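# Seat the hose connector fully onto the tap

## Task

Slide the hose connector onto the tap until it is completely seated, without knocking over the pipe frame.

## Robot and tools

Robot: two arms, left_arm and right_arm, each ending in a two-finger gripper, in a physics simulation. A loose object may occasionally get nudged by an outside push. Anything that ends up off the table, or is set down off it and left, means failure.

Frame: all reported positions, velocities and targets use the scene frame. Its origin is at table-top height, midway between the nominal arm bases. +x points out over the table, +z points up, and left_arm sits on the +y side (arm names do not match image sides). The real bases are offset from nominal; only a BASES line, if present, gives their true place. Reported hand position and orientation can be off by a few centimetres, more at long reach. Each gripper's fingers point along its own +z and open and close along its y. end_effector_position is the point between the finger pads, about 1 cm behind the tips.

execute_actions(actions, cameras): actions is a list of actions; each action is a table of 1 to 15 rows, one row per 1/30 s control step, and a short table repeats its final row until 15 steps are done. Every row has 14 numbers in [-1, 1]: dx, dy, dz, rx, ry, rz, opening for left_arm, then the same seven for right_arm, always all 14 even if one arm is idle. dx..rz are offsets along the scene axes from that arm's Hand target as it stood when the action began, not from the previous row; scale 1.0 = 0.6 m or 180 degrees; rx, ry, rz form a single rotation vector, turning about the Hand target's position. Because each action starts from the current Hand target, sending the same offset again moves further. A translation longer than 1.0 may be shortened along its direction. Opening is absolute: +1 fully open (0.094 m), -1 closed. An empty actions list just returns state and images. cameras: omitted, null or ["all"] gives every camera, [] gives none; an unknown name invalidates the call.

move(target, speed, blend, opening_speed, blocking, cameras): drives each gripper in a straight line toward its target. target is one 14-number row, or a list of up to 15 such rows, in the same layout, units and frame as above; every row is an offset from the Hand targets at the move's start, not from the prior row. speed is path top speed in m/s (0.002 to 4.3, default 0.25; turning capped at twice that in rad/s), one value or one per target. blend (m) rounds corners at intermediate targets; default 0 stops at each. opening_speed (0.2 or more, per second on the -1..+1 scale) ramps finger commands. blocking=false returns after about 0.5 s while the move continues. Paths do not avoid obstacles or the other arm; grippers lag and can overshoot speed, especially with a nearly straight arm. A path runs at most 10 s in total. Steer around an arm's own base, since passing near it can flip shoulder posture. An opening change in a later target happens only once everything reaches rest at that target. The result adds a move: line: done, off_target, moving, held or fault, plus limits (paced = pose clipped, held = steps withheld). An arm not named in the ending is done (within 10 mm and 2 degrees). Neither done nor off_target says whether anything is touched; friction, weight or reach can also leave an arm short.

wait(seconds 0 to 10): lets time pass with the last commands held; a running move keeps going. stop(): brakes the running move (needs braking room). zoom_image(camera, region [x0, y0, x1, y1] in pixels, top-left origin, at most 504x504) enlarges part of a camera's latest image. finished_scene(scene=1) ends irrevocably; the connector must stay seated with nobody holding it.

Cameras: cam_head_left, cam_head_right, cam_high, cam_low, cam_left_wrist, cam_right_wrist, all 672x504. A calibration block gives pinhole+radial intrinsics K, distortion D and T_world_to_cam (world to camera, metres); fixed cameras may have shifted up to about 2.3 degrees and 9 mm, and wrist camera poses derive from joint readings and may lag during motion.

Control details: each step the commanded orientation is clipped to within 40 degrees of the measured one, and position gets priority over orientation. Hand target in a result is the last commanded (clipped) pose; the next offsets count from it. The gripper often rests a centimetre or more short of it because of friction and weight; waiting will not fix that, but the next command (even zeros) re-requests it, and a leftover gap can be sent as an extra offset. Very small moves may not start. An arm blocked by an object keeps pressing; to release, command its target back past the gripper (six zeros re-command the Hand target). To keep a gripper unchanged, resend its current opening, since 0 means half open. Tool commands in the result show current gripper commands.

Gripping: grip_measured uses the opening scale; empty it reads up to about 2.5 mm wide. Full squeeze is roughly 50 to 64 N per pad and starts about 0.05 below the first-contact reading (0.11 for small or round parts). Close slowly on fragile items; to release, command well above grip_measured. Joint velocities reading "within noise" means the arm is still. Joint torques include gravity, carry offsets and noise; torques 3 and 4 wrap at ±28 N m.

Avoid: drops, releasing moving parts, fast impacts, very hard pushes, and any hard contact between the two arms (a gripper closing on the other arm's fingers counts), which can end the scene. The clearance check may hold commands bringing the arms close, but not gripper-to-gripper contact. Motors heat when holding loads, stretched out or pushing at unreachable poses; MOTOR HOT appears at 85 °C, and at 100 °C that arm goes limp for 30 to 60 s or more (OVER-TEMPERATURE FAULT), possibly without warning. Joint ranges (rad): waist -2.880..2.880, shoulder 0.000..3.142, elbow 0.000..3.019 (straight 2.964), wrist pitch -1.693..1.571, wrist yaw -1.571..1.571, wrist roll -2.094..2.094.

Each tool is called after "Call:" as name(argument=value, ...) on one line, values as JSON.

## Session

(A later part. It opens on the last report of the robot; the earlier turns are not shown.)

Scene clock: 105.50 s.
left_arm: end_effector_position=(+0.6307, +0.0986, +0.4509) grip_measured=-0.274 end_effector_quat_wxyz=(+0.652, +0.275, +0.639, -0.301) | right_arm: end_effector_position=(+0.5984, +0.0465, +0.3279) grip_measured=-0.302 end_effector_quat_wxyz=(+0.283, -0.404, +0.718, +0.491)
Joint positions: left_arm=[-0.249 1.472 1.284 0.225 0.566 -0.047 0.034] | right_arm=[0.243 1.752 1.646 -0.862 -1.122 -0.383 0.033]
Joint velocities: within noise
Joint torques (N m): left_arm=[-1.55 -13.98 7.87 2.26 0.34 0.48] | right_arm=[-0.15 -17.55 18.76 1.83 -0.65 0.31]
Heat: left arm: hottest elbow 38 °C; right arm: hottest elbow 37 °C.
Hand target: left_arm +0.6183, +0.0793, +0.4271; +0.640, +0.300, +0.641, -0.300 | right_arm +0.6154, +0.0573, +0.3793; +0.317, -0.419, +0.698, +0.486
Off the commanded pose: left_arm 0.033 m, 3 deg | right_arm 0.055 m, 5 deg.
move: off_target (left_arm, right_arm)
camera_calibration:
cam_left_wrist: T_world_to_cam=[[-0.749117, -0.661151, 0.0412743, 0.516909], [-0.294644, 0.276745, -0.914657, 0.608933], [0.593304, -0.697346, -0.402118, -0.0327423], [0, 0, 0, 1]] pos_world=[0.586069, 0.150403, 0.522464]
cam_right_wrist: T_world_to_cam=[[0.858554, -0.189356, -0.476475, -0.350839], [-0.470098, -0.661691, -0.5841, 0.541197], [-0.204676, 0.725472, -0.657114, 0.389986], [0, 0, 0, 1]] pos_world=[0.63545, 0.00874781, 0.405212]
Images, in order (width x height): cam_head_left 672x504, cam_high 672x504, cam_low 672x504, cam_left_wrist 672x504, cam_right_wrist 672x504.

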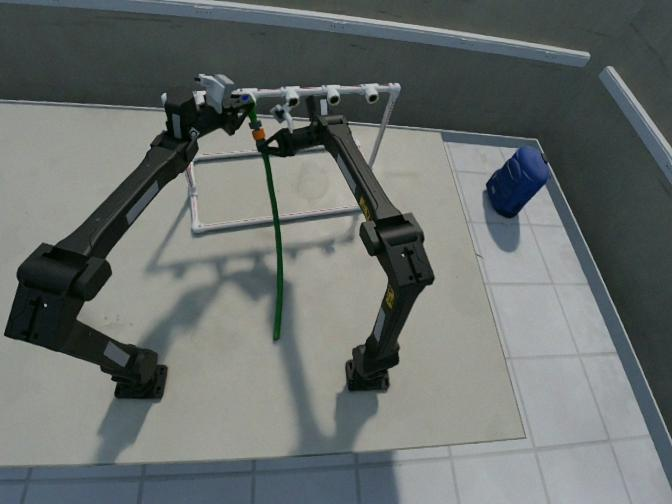

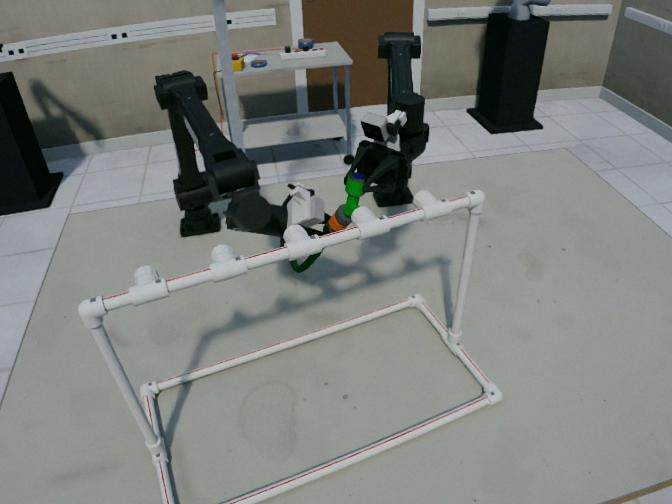

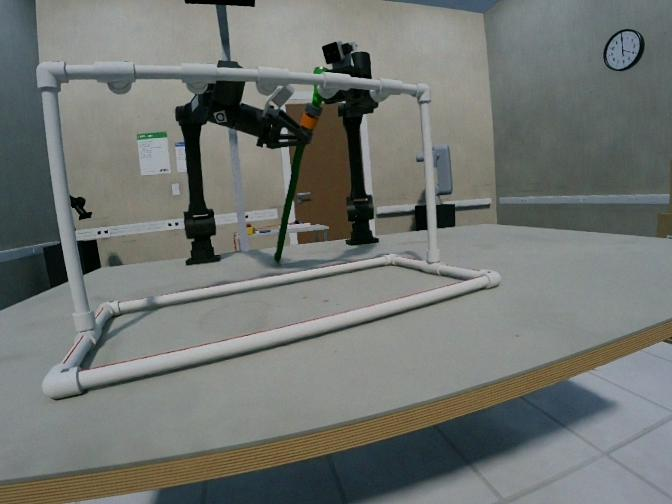

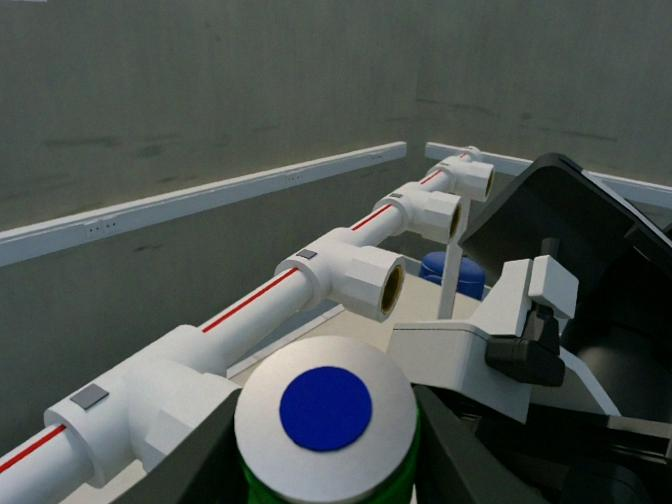

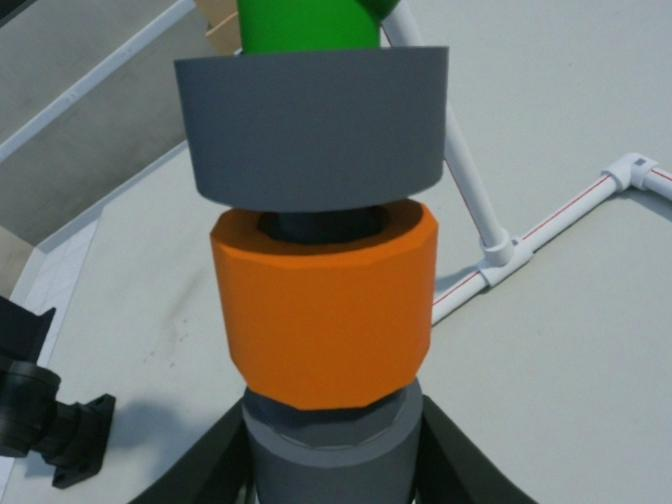

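Call:
move(target=[-0.036,-0.02,-0.06,0,0,0,-0.95, 0.04,0.022,0.067,0,0,0,-1], speed=0.06, cameras=["cam_head_left","cam_high","cam_left_wrist","cam_low","cam_right_wrist"])

Call:
zoom_image(camera="cam_head_left", region=[230, 90, 290, 150])

Scene clock: 107.37 s.
left_arm: end_effector_position=(+0.6276, +0.1177, +0.4476) grip_measured=-0.274 end_effector_quat_wxyz=(+0.685, +0.241, +0.628, -0.280) | right_arm: end_effector_position=(+0.6028, +0.0633, +0.3301) grip_measured=-0.302 end_effector_quat_wxyz=(+0.259, -0.420, +0.716, +0.494)
Joint positions: left_arm=[-0.239 1.446 1.204 0.351 0.488 -0.073 0.034] | right_arm=[0.267 1.813 1.755 -0.998 -1.122 -0.454 0.033]
Joint velocities: within noise
Joint torques (N m): left_arm=[-4.89 -12.92 4.64 1.09 2.4 0.72] | right_arm=[-1.55 -19.6 23.65 2.93 -0.64 1.03]
Heat: left arm: hottest elbow 37 °C; right arm: hottest elbow 38 °C.
Hand target: left_arm +0.5966, +0.0672, +0.3912; +0.640, +0.300, +0.641, -0.300 | right_arm +0.6393, +0.0706, +0.4196; +0.317, -0.419, +0.698, +0.486
Off the commanded pose: left_arm 0.082 m, 9 deg | right_arm 0.097 m, 7 deg.
move: off_target (left_arm, right_arm)
camera_calibration:
cam_left_wrist: T_world_to_cam=[[-0.691843, -0.721152, 0.0359555, 0.500894], [-0.27068, 0.21287, -0.938839, 0.60298], [0.669392, -0.659262, -0.342474, -0.0978507], [0, 0, 0, 1]] pos_world=[0.575255, 0.168355, 0.51458]
cam_right_wrist: T_world_to_cam=[[0.857638, -0.157142, -0.489656, -0.347427], [-0.447464, -0.697296, -0.55996, 0.536185], [-0.253442, 0.699346, -0.668343, 0.4149], [0, 0, 0, 1]] pos_world=[0.643043, 0.0291256, 0.407418]
Images, in order (width x height): cam_head_left 672x504, cam_high 672x504, cam_low 672x504, cam_left_wrist 672x504, cam_right_wrist 672x504.

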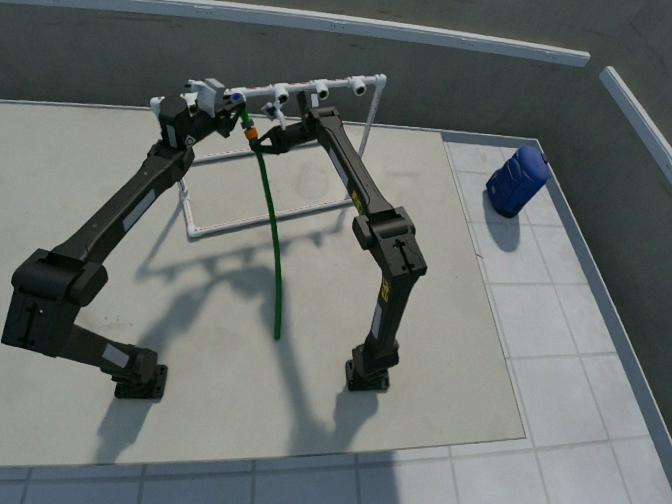

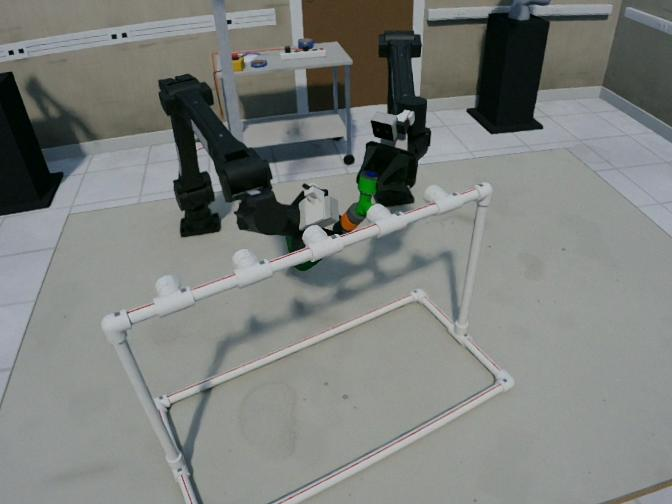

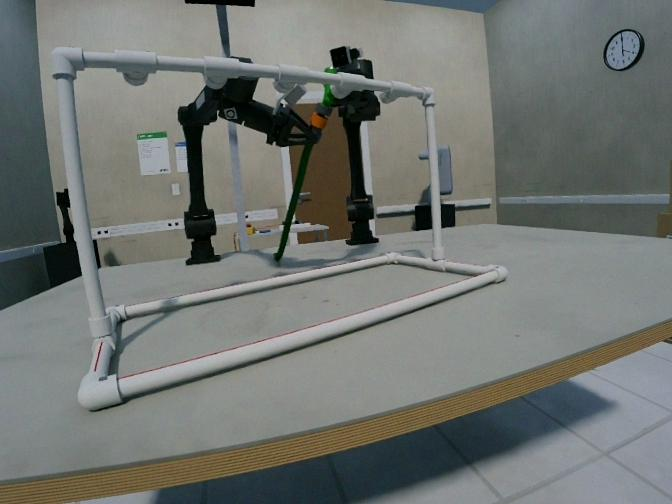

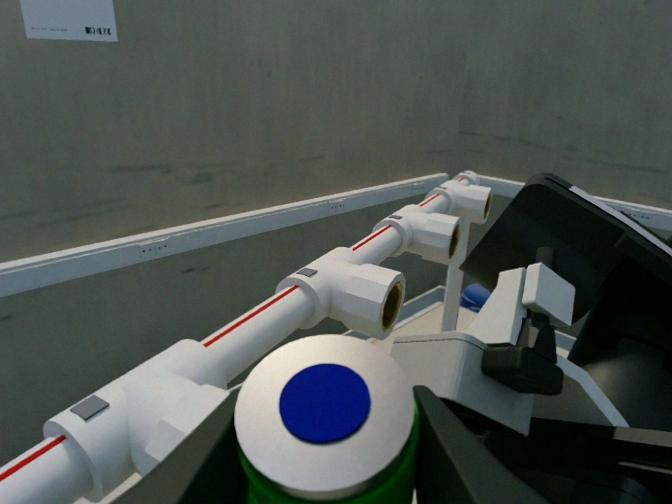

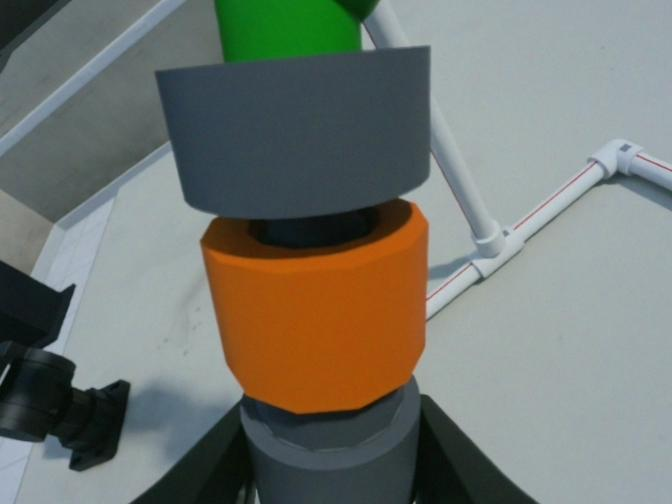

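Scaled by 8.400 from the camera's 672x504 image, which has a finer 960x720 frame.

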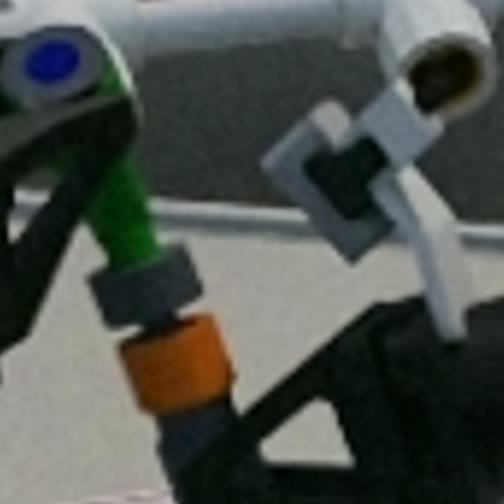

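Call:
move(target=[[-0.02,-0.07,-0.03,0,0,0,-0.95, 0.03,0.015,0.05,0,0,0,-1],[-0.02,-0.07,-0.03,0,0,0,-0.95, 0.03,0.015,0.05,0.022,0.013,0.036,-1],[-0.02,-0.07,-0.03,0,0,0,-0.95, 0.03,0.015,0.05,-0.022,-0.013,-0.036,-1],[-0.02,-0.07,-0.03,0,0,0,-0.95, 0.03,0.015,0.05,0,0,0,-1]], speed=0.15, cameras=["cam_head_left","cam_high","cam_left_wrist","cam_low","cam_right_wrist"])

Call:
zoom_image(camera="cam_head_left", region=[220, 90, 280, 150])

Scene clock: 110.70 s.
left_arm: end_effector_position=(+0.6344, +0.1294, +0.4481) grip_measured=-0.274 end_effector_quat_wxyz=(+0.714, +0.209, +0.624, -0.240) | right_arm: end_effector_position=(+0.6209, +0.0768, +0.3362) grip_measured=-0.270 end_effector_quat_wxyz=(+0.229, -0.421, +0.732, +0.484)
Joint positions: left_arm=[-0.247 1.443 1.178 0.408 0.372 -0.053 0.034] | right_arm=[0.284 1.907 1.937 -1.173 -1.083 -0.488 0.034]
Joint velocities: within noise
Joint torques (N m): left_arm=[-10.87 -11.87 3.97 0.49 4.1 0.54] | right_arm=[-2.61 -22.71 23.46 4.26 -2.24 1.09]
Heat: left arm: hottest elbow 37 °C; right arm: hottest elbow 40 °C.
Hand target: left_arm +0.5845, +0.0252, +0.3733; +0.640, +0.300, +0.641, -0.300 | right_arm +0.6573, +0.0795, +0.4497; +0.317, -0.419, +0.698, +0.486
Off the commanded pose: left_arm 0.138 m, 15 deg | right_arm 0.119 m, 11 deg.
move: off_target (left_arm, right_arm)
camera_calibration:
cam_left_wrist: T_world_to_cam=[[-0.610088, -0.792207, 0.0141601, 0.481022], [-0.251715, 0.176841, -0.951508, 0.601111], [0.751287, -0.584068, -0.307299, -0.171987], [0, 0, 0, 1]] pos_world=[0.573986, 0.174316, 0.512299]
cam_right_wrist: T_world_to_cam=[[0.839002, -0.174504, -0.515388, -0.33627], [-0.460253, -0.732835, -0.501119, 0.548081], [-0.290247, 0.657648, -0.695166, 0.44924], [0, 0, 0, 1]] pos_world=[0.664778, 0.0475303, 0.41364]
Images, in order (width x height): cam_head_left 672x504, cam_high 672x504, cam_low 672x504, cam_left_wrist 672x504, cam_right_wrist 672x504.

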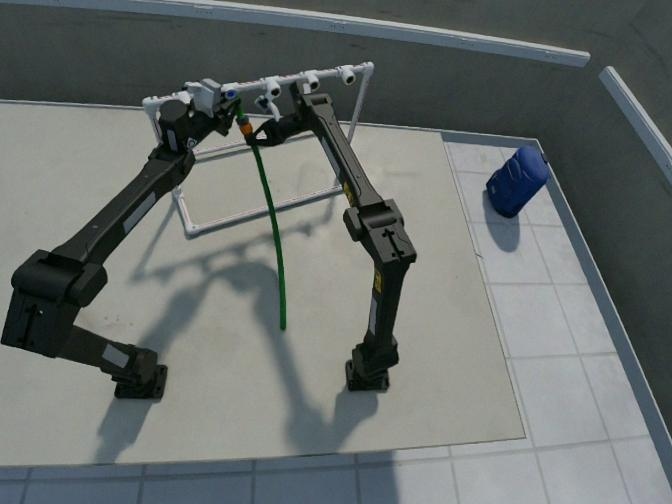

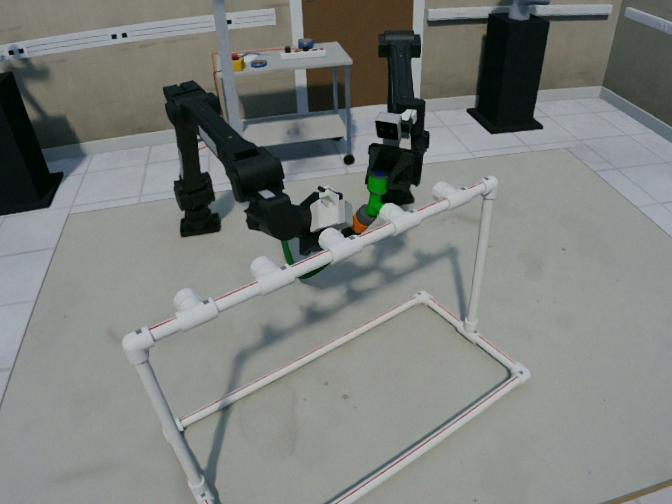

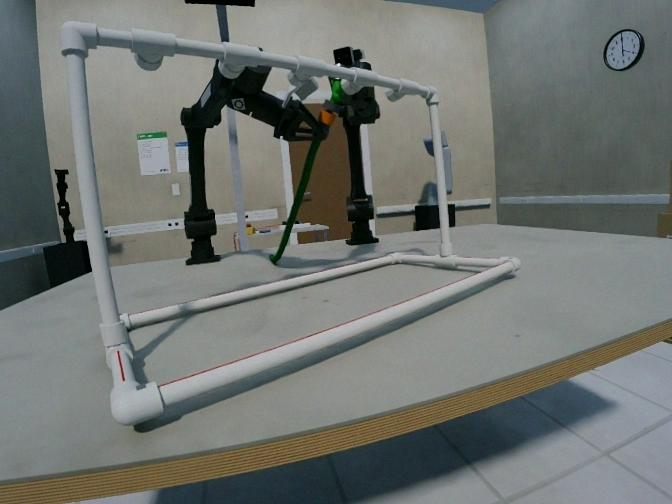

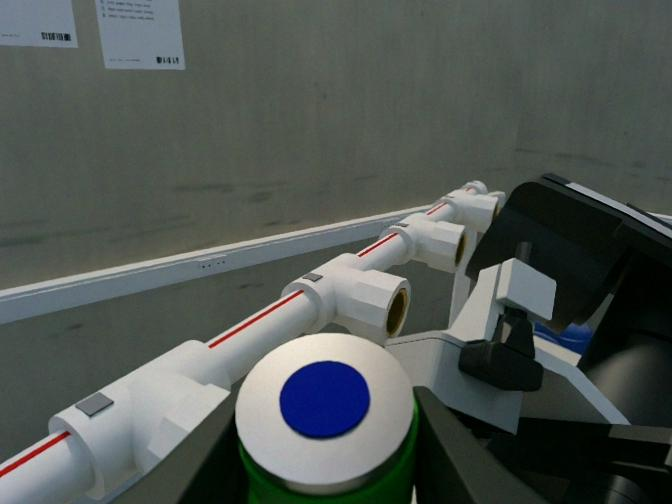

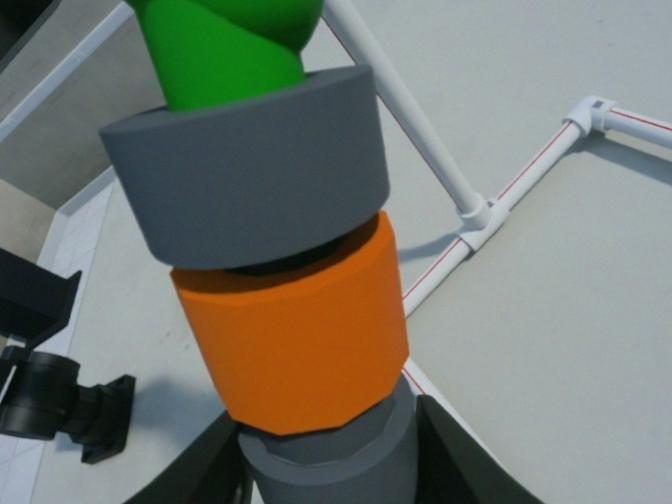

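Scaled by 8.400 from the camera's 672x504 image, which has a finer 960x720 frame.

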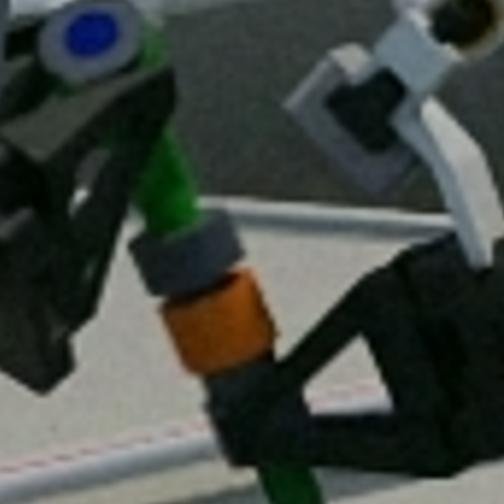

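Call:
move(target=[0.092,0.09,0.15,0,0,0,-0.9, -0.106,-0.057,-0.177,0,0,0,-0.9], speed=0.1)

Call:
zoom_image(camera="cam_head_left", region=[220, 90, 280, 150])

Call:
zoom_image(camera="cam_low", region=[280, 60, 360, 160])

Scene clock: 112.80 s.
left_arm: end_effector_position=(+0.6299, +0.0993, +0.4529) grip_measured=-0.279 end_effector_quat_wxyz=(+0.638, +0.277, +0.652, -0.301) | right_arm: end_effector_position=(+0.6035, +0.0423, +0.3290) grip_measured=-0.299 end_effector_quat_wxyz=(+0.311, -0.413, +0.707, +0.482)
Joint positions: left_arm=[-0.247 1.465 1.307 0.151 0.572 -0.035 0.034] | right_arm=[0.235 1.739 1.617 -0.783 -1.12 -0.384 0.033]
Joint velocities: within noise
Joint torques (N m): left_arm=[-0.62 -10.64 17.17 1.39 0.5 0.35] | right_arm=[-0.03 -19.49 9.16 1.99 -0.92 0.11]
Heat: left arm: hottest elbow 37 °C; right arm: hottest elbow 41 °C.
Hand target: left_arm +0.6398, +0.0794, +0.4633; +0.640, +0.299, +0.641, -0.300 | right_arm +0.5938, +0.0452, +0.3434; +0.317, -0.419, +0.698, +0.486
Off the commanded pose: left_arm 0.025 m, 3 deg | right_arm 0.018 m, 2 deg.
move: off_target (left_arm, right_arm)
camera_calibration:
cam_left_wrist: T_world_to_cam=[[-0.750181, -0.659052, 0.0536547, 0.511558], [-0.32407, 0.295722, -0.898625, 0.619645], [0.576373, -0.69152, -0.435424, -0.00580524], [0, 0, 0, 1]] pos_world=[0.587916, 0.149886, 0.526853]
cam_right_wrist: T_world_to_cam=[[0.884726, -0.191135, -0.425121, -0.388063], [-0.438868, -0.648836, -0.621616, 0.534298], [-0.157021, 0.736532, -0.657925, 0.365809], [0, 0, 0, 1]] pos_world=[0.635256, 0.00306934, 0.40783]

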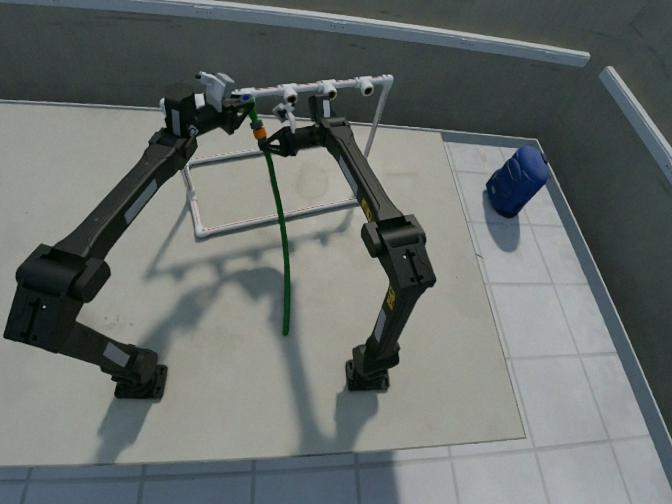

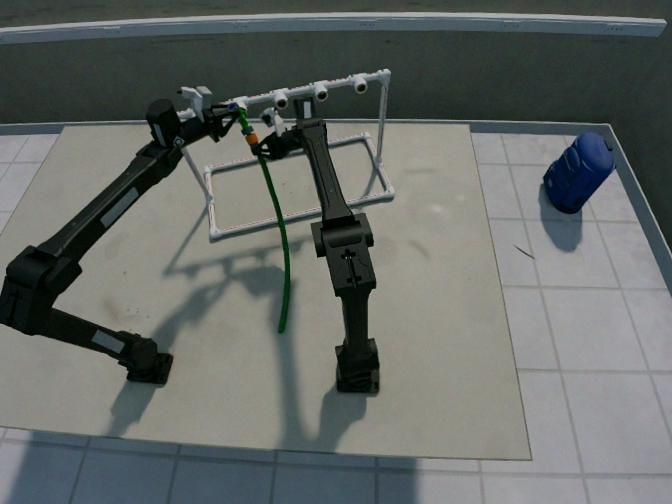

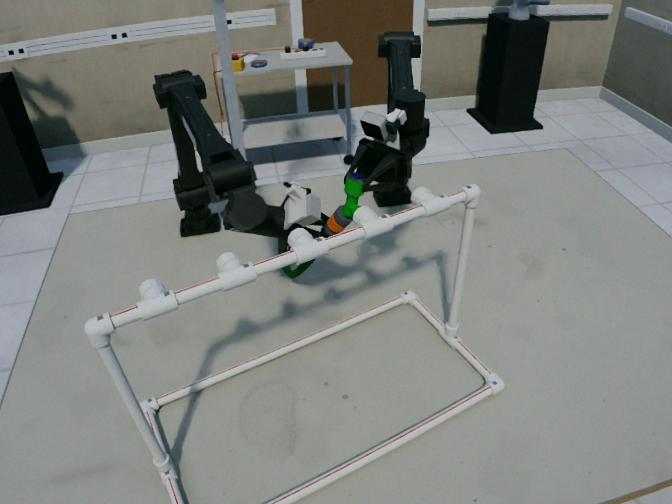

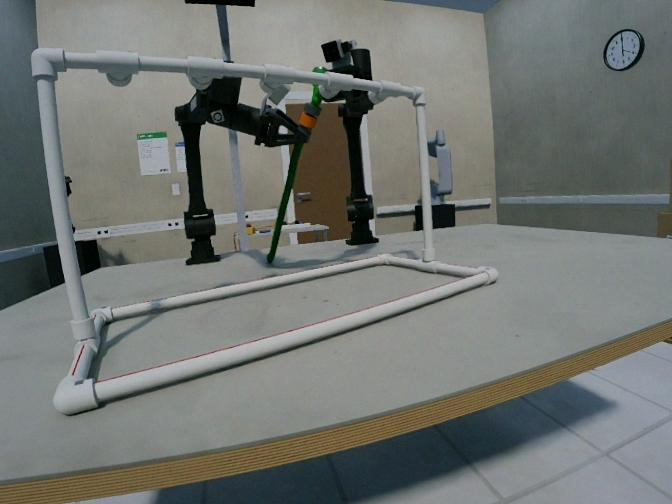

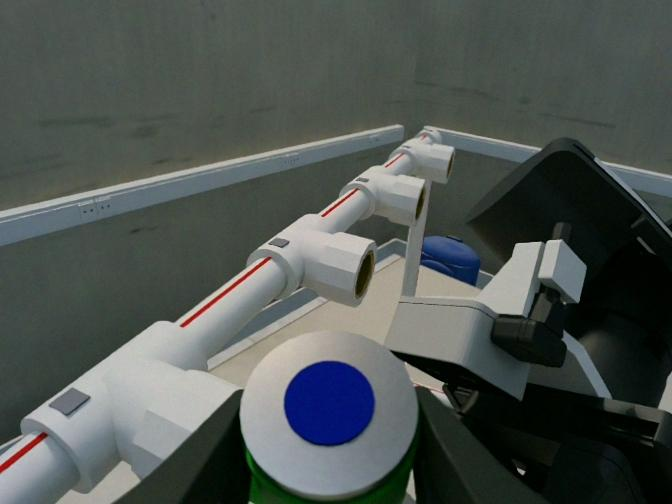

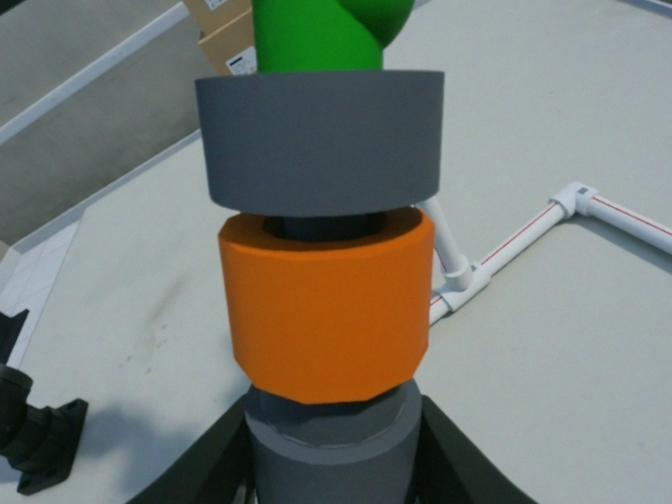

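Scaled by 8.400 from the camera's 672x504 image, which has a finer 960x720 frame.

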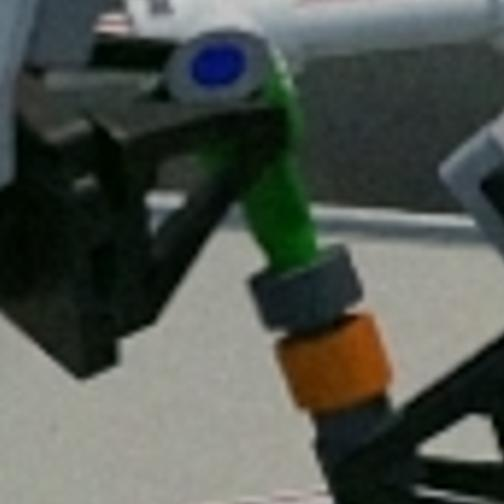

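Scaled by 5.040 from the camera's 672x504 image, which has a finer 960x720 frame.

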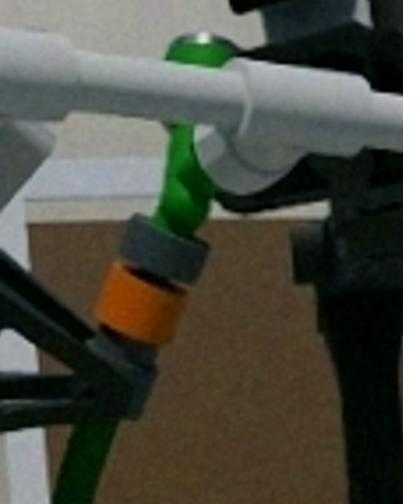

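Call:
move(target=[-0.015,-0.05,-0.07,0.01,0.02,-0.03,-0.95, 0.025,0.025,0.09,0.015,-0.02,-0.011,-0.95], speed=0.1, cameras=["cam_head_left","cam_low","cam_right_wrist"])

Call:
zoom_image(camera="cam_head_left", region=[220, 90, 280, 150])

Scene clock: 114.73 s.
left_arm: end_effector_position=(+0.6362, +0.0958, +0.4502) grip_measured=-0.279 end_effector_quat_wxyz=(+0.633, +0.286, +0.650, -0.308) | right_arm: end_effector_position=(+0.6106, +0.0431, +0.3322) grip_measured=-0.299 end_effector_quat_wxyz=(+0.313, -0.395, +0.716, +0.483)
Joint positions: left_arm=[-0.244 1.489 1.329 0.15 0.598 -0.033 0.034] | right_arm=[0.235 1.739 1.617 -0.732 -1.108 -0.308 0.033]
Joint velocities: within noise
Joint torques (N m): left_arm=[-3.72 -10.34 12.57 0.77 2.03 0.48] | right_arm=[1.38 -21.13 14.9 3.99 -0.93 0.56]
Heat: left arm: hottest elbow 37 °C; right arm: hottest elbow 40 °C.
Hand target: left_arm +0.6308, +0.0492, +0.4212; +0.600, +0.330, +0.650, -0.329 | right_arm +0.6088, +0.0603, +0.3973; +0.357, -0.414, +0.683, +0.484
Off the commanded pose: left_arm 0.055 m, 7 deg | right_arm 0.068 m, 7 deg.
move: off_target (left_arm, right_arm)
camera_calibration:
cam_right_wrist: T_world_to_cam=[[0.869234, -0.21803, -0.443728, -0.376119], [-0.472773, -0.629114, -0.61701, 0.558215], [-0.144629, 0.746109, -0.649926, 0.357868], [0, 0, 0, 1]] pos_world=[0.642603, 0.00216681, 0.410118]
Images, in order (width x height): cam_head_left 672x504, cam_low 672x504, cam_right_wrist 672x504.

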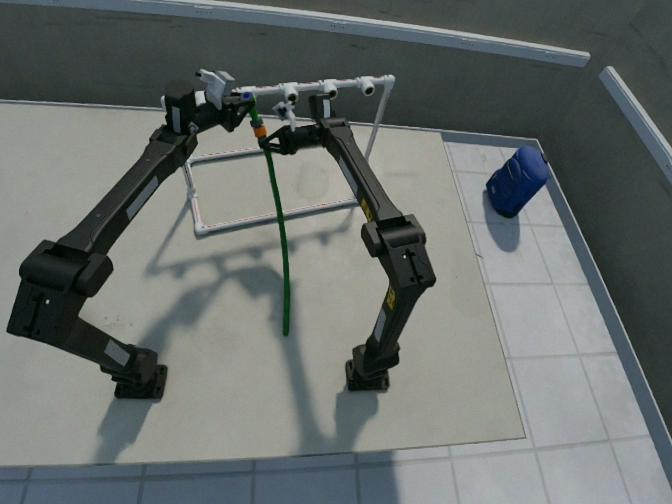

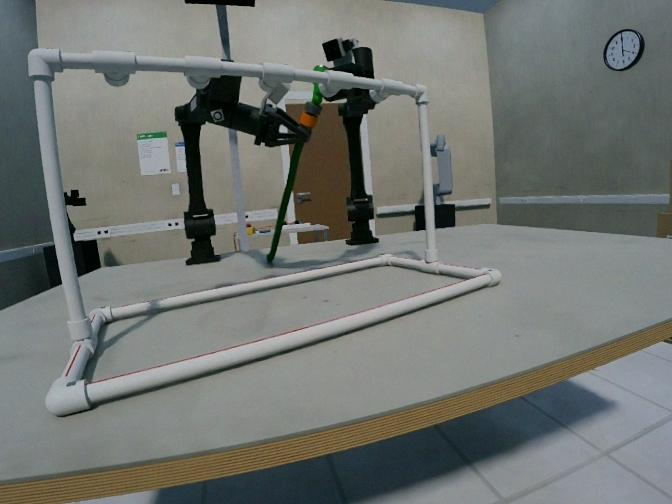

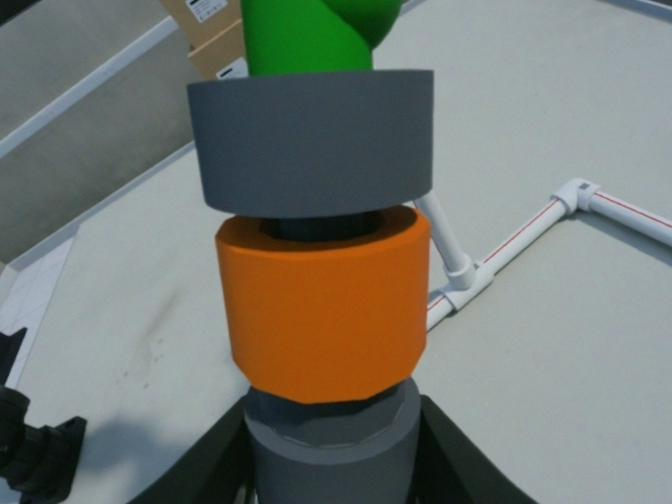

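Scaled by 8.400 from the camera's 672x504 image, which has a finer 960x720 frame.

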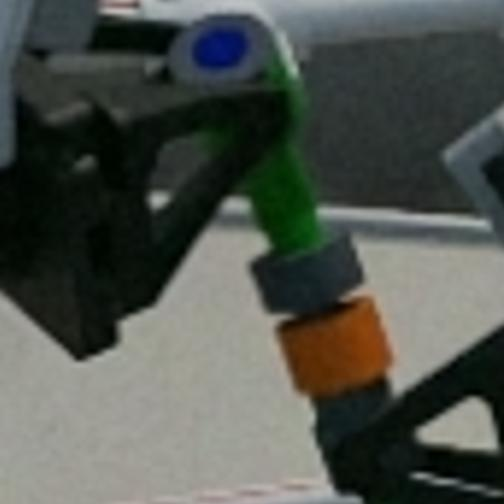

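Call:
move(target=[-0.005,-0.045,-0.06,0.008,0.015,-0.025,-0.95, 0.014,0.02,0.08,0.012,-0.018,-0.009,-0.95], speed=0.1, cameras=["cam_head_left","cam_low","cam_right_wrist"])

Call:
zoom_image(camera="cam_head_left", region=[220, 90, 280, 150])

Scene clock: 116.03 s.
left_arm: end_effector_position=(+0.6438, +0.0931, +0.4477) grip_measured=-0.279 end_effector_quat_wxyz=(+0.628, +0.295, +0.646, -0.317) | right_arm: end_effector_position=(+0.6179, +0.0432, +0.3343) grip_measured=-0.300 end_effector_quat_wxyz=(+0.319, -0.382, +0.723, +0.479)
Joint positions: left_arm=[-0.237 1.518 1.356 0.15 0.635 -0.031 0.034] | right_arm=[0.235 1.739 1.617 -0.688 -1.087 -0.251 0.033]
Joint velocities: within noise
Joint torques (N m): left_arm=[-6.53 -9.7 9.37 0.38 2.75 0.62] | right_arm=[2.67 -23.41 18.52 5.16 -1.06 0.82]
Heat: left arm: hottest elbow 37 °C; right arm: hottest elbow 41 °C.
Hand target: left_arm +0.6278, +0.0222, +0.3853; +0.567, +0.355, +0.655, -0.351 | right_arm +0.6172, +0.0723, +0.4453; +0.391, -0.411, +0.670, +0.479
Off the commanded pose: left_arm 0.096 m, 11 deg | right_arm 0.115 m, 11 deg.
move: off_target (left_arm, right_arm)
camera_calibration:
cam_right_wrist: T_world_to_cam=[[0.858433, -0.246371, -0.449883, -0.371431], [-0.4976, -0.612809, -0.613888, 0.576629], [-0.124448, 0.750844, -0.64865, 0.347075], [0, 0, 0, 1]] pos_world=[0.648972, 0.00125481, 0.412015]
Images, in order (width x height): cam_head_left 672x504, cam_low 672x504, cam_right_wrist 672x504.

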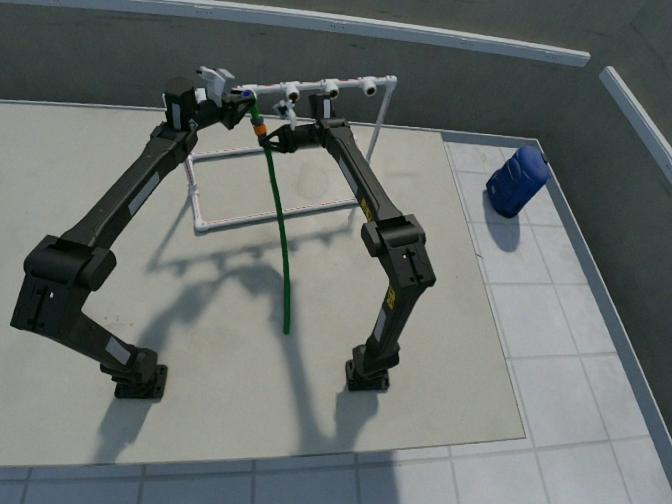

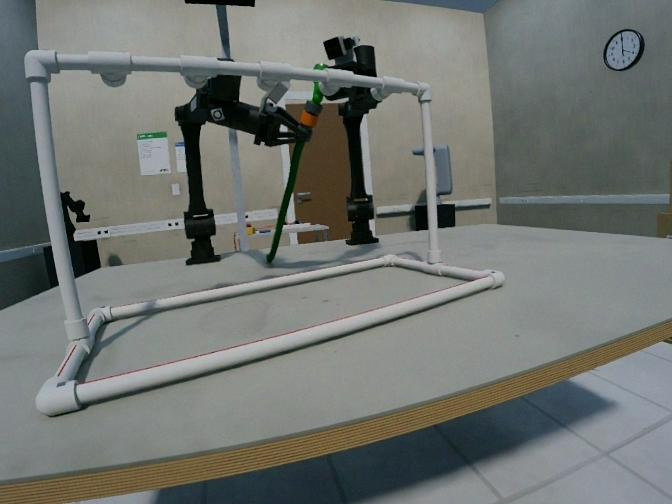

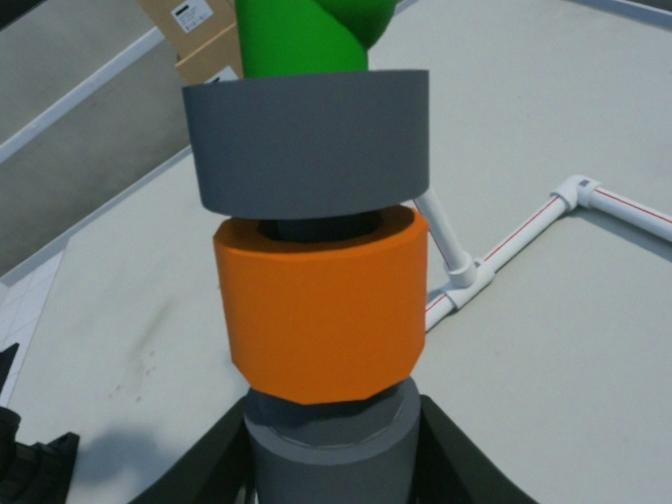

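Scaled by 8.400 from the camera's 672x504 image, which has a finer 960x720 frame.

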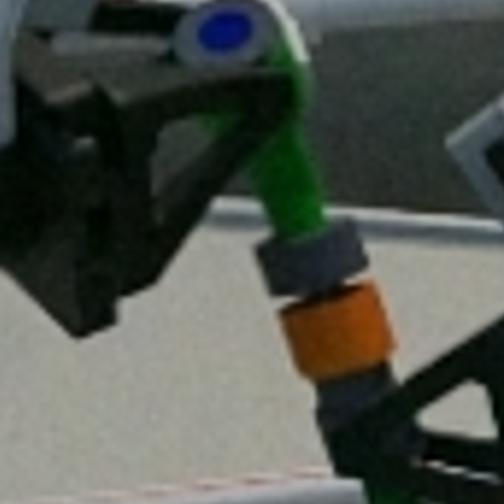

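Call:
move(target=[-0.02,-0.04,-0.06,0.004,0.008,-0.018,-1, 0.014,0.02,0.08,0.008,-0.01,-0.007,-1], speed=0.1, cameras=["cam_head_left","cam_low","cam_right_wrist"])

Call:
zoom_image(camera="cam_head_left", region=[220, 90, 280, 150])

Scene clock: 118.40 s.
left_arm: end_effector_position=(+0.6452, +0.0909, +0.4461) grip_measured=-0.279 end_effector_quat_wxyz=(+0.631, +0.301, +0.639, -0.321) | right_arm: end_effector_position=(+0.6192, +0.0429, +0.3345) grip_measured=-0.300 end_effector_quat_wxyz=(+0.316, -0.373, +0.729, +0.478)
Joint positions: left_arm=[-0.236 1.529 1.356 0.176 0.651 -0.032 0.034] | right_arm=[0.235 1.737 1.617 -0.684 -1.076 -0.228 0.033]
Joint velocities: within noise
Joint torques (N m): left_arm=[-9 -8.94 5.33 0.58 3.25 0.74] | right_arm=[3.6 -25.35 23.49 5.24 -0.91 1.15]
Heat: left arm: hottest elbow 37 °C; right arm: hottest elbow 41 °C.
Hand target: left_arm +0.6158, -0.0017, +0.3492; +0.547, +0.372, +0.654, -0.368 | right_arm +0.6255, +0.0843, +0.4933; +0.412, -0.407, +0.662, +0.477
Off the commanded pose: left_arm 0.137 m, 14 deg | right_arm 0.164 m, 14 deg.
move: off_target (left_arm, right_arm)
camera_calibration:
cam_right_wrist: T_world_to_cam=[[0.848082, -0.261137, -0.461046, -0.36186], [-0.51555, -0.607557, -0.60422, 0.584876], [-0.122328, 0.750121, -0.649888, 0.346755], [0, 0, 0, 1]] pos_world=[0.650838, 0.000742276, 0.411912]
Images, in order (width x height): cam_head_left 672x504, cam_low 672x504, cam_right_wrist 672x504.

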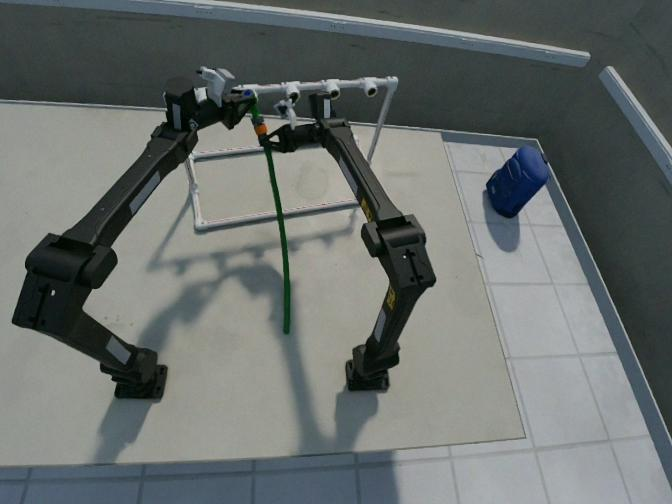

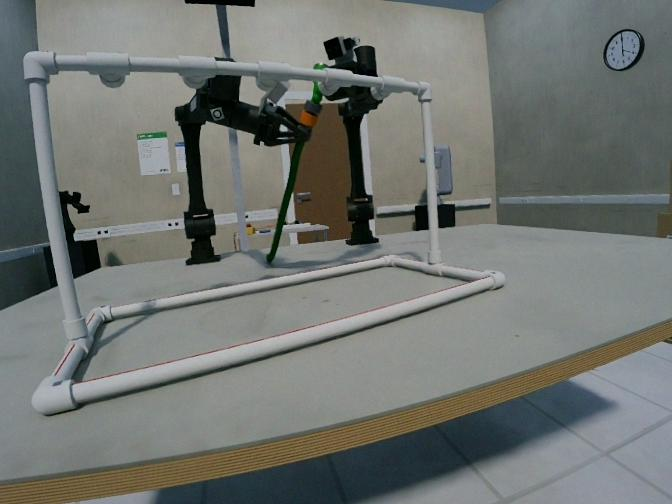

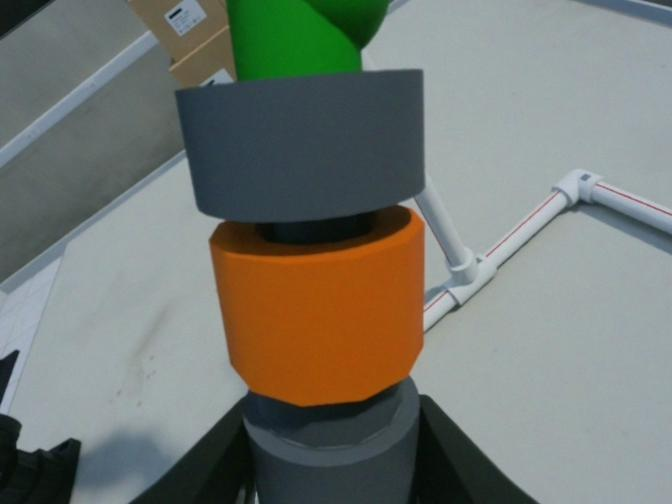

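Scaled by 8.400 from the camera's 672x504 image, which has a finer 960x720 frame.

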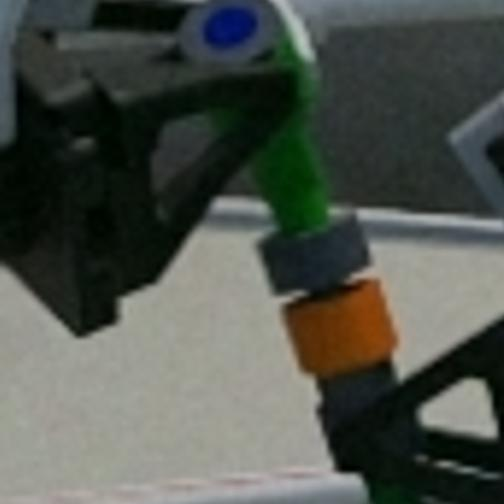

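Call:
move(target=[[0,-0.04,-0.05,0.002,0.004,-0.01,-1, -0.012,0.02,0.07,0.004,-0.022,0.004,-1],[0,-0.04,-0.05,0.002,0.004,-0.01,-1, -0.012,0.02,0.07,0.036,-0.006,0.055,-1],[0,-0.04,-0.05,0.002,0.004,-0.01,-1, -0.012,0.02,0.07,-0.028,-0.038,-0.047,-1],[0,-0.04,-0.05,0.002,0.004,-0.01,-1, -0.012,0.02,0.07,0.036,-0.006,0.055,-1],[0,-0.04,-0.05,0.002,0.004,-0.01,-1, -0.012,0.02,0.07,0.004,-0.022,0.004,-1]], speed=0.2, cameras=["cam_head_left","cam_low","cam_right_wrist"])

Call:
zoom_image(camera="cam_head_left", region=[220, 90, 280, 150])

Scene clock: 122.87 s.
left_arm: end_effector_position=(+0.6522, +0.0881, +0.4428) grip_measured=-0.274 end_effector_quat_wxyz=(+0.644, +0.308, +0.625, -0.315) | right_arm: end_effector_position=(+0.6270, +0.0468, +0.3419) grip_measured=-0.300 end_effector_quat_wxyz=(+0.319, -0.364, +0.733, +0.478)
Joint positions: left_arm=[-0.238 1.554 1.356 0.235 0.65 -0.02 0.034] | right_arm=[0.24 1.747 1.643 -0.668 -1.063 -0.182 0.033]
Joint velocities: within noise
Joint torques (N m): left_arm=[-11.16 -7.94 3.79 -0.32 3.47 0.67] | right_arm=[5.01 -28.51 24.1 5.38 -0.93 0.82]
Heat: left arm: hottest wrist yaw 37 °C; right arm: hottest elbow 43 °C.
Hand target: left_arm +0.6158, -0.0258, +0.3191; +0.535, +0.382, +0.652, -0.377 | right_arm +0.6183, +0.0962, +0.5354; +0.434, -0.424, +0.642, +0.469
Off the commanded pose: left_arm 0.172 m, 17 deg | right_arm 0.200 m, 18 deg.
move: off_target (left_arm, right_arm)
camera_calibration:
cam_right_wrist: T_world_to_cam=[[0.838845, -0.275737, -0.469369, -0.354652], [-0.532537, -0.594455, -0.602518, 0.605253], [-0.112882, 0.755376, -0.645496, 0.341898], [0, 0, 0, 1]] pos_world=[0.658412, 0.00374392, 0.418907]
Images, in order (width x height): cam_head_left 672x504, cam_low 672x504, cam_right_wrist 672x504.

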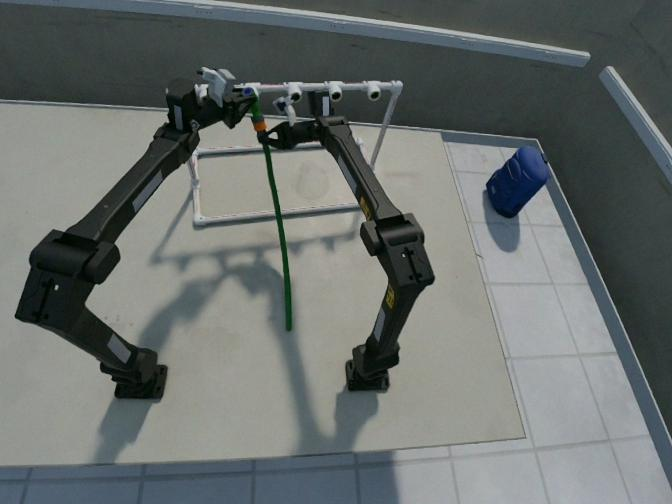

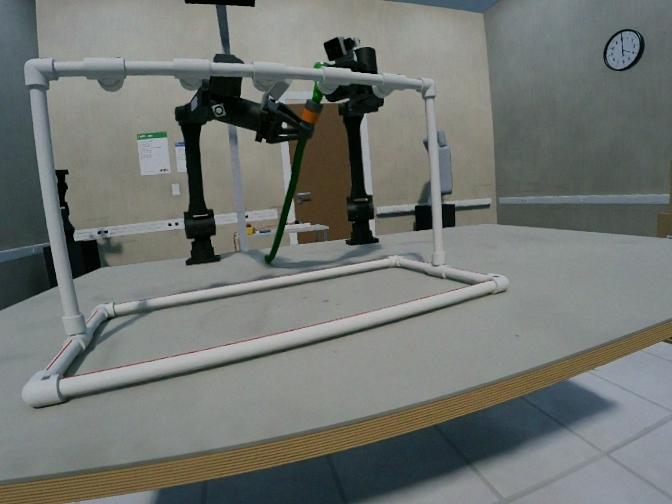

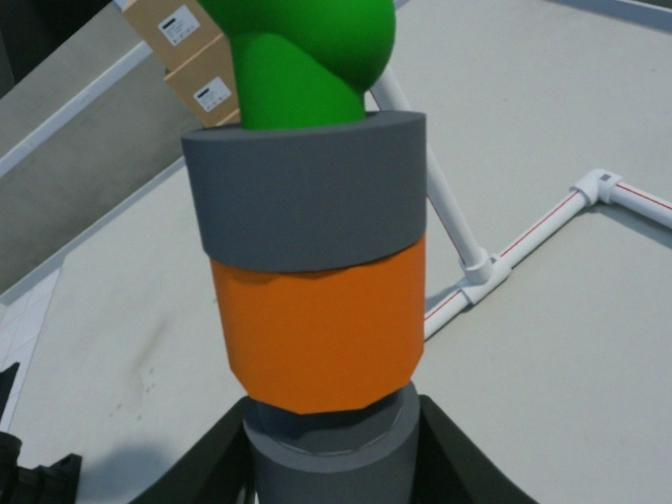

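Scaled by 8.400 from the camera's 672x504 image, which has a finer 960x720 frame.

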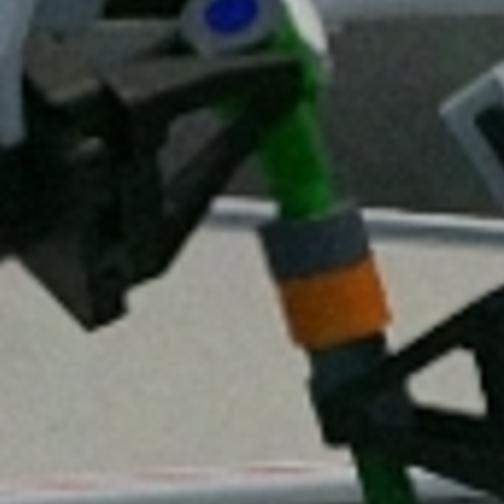

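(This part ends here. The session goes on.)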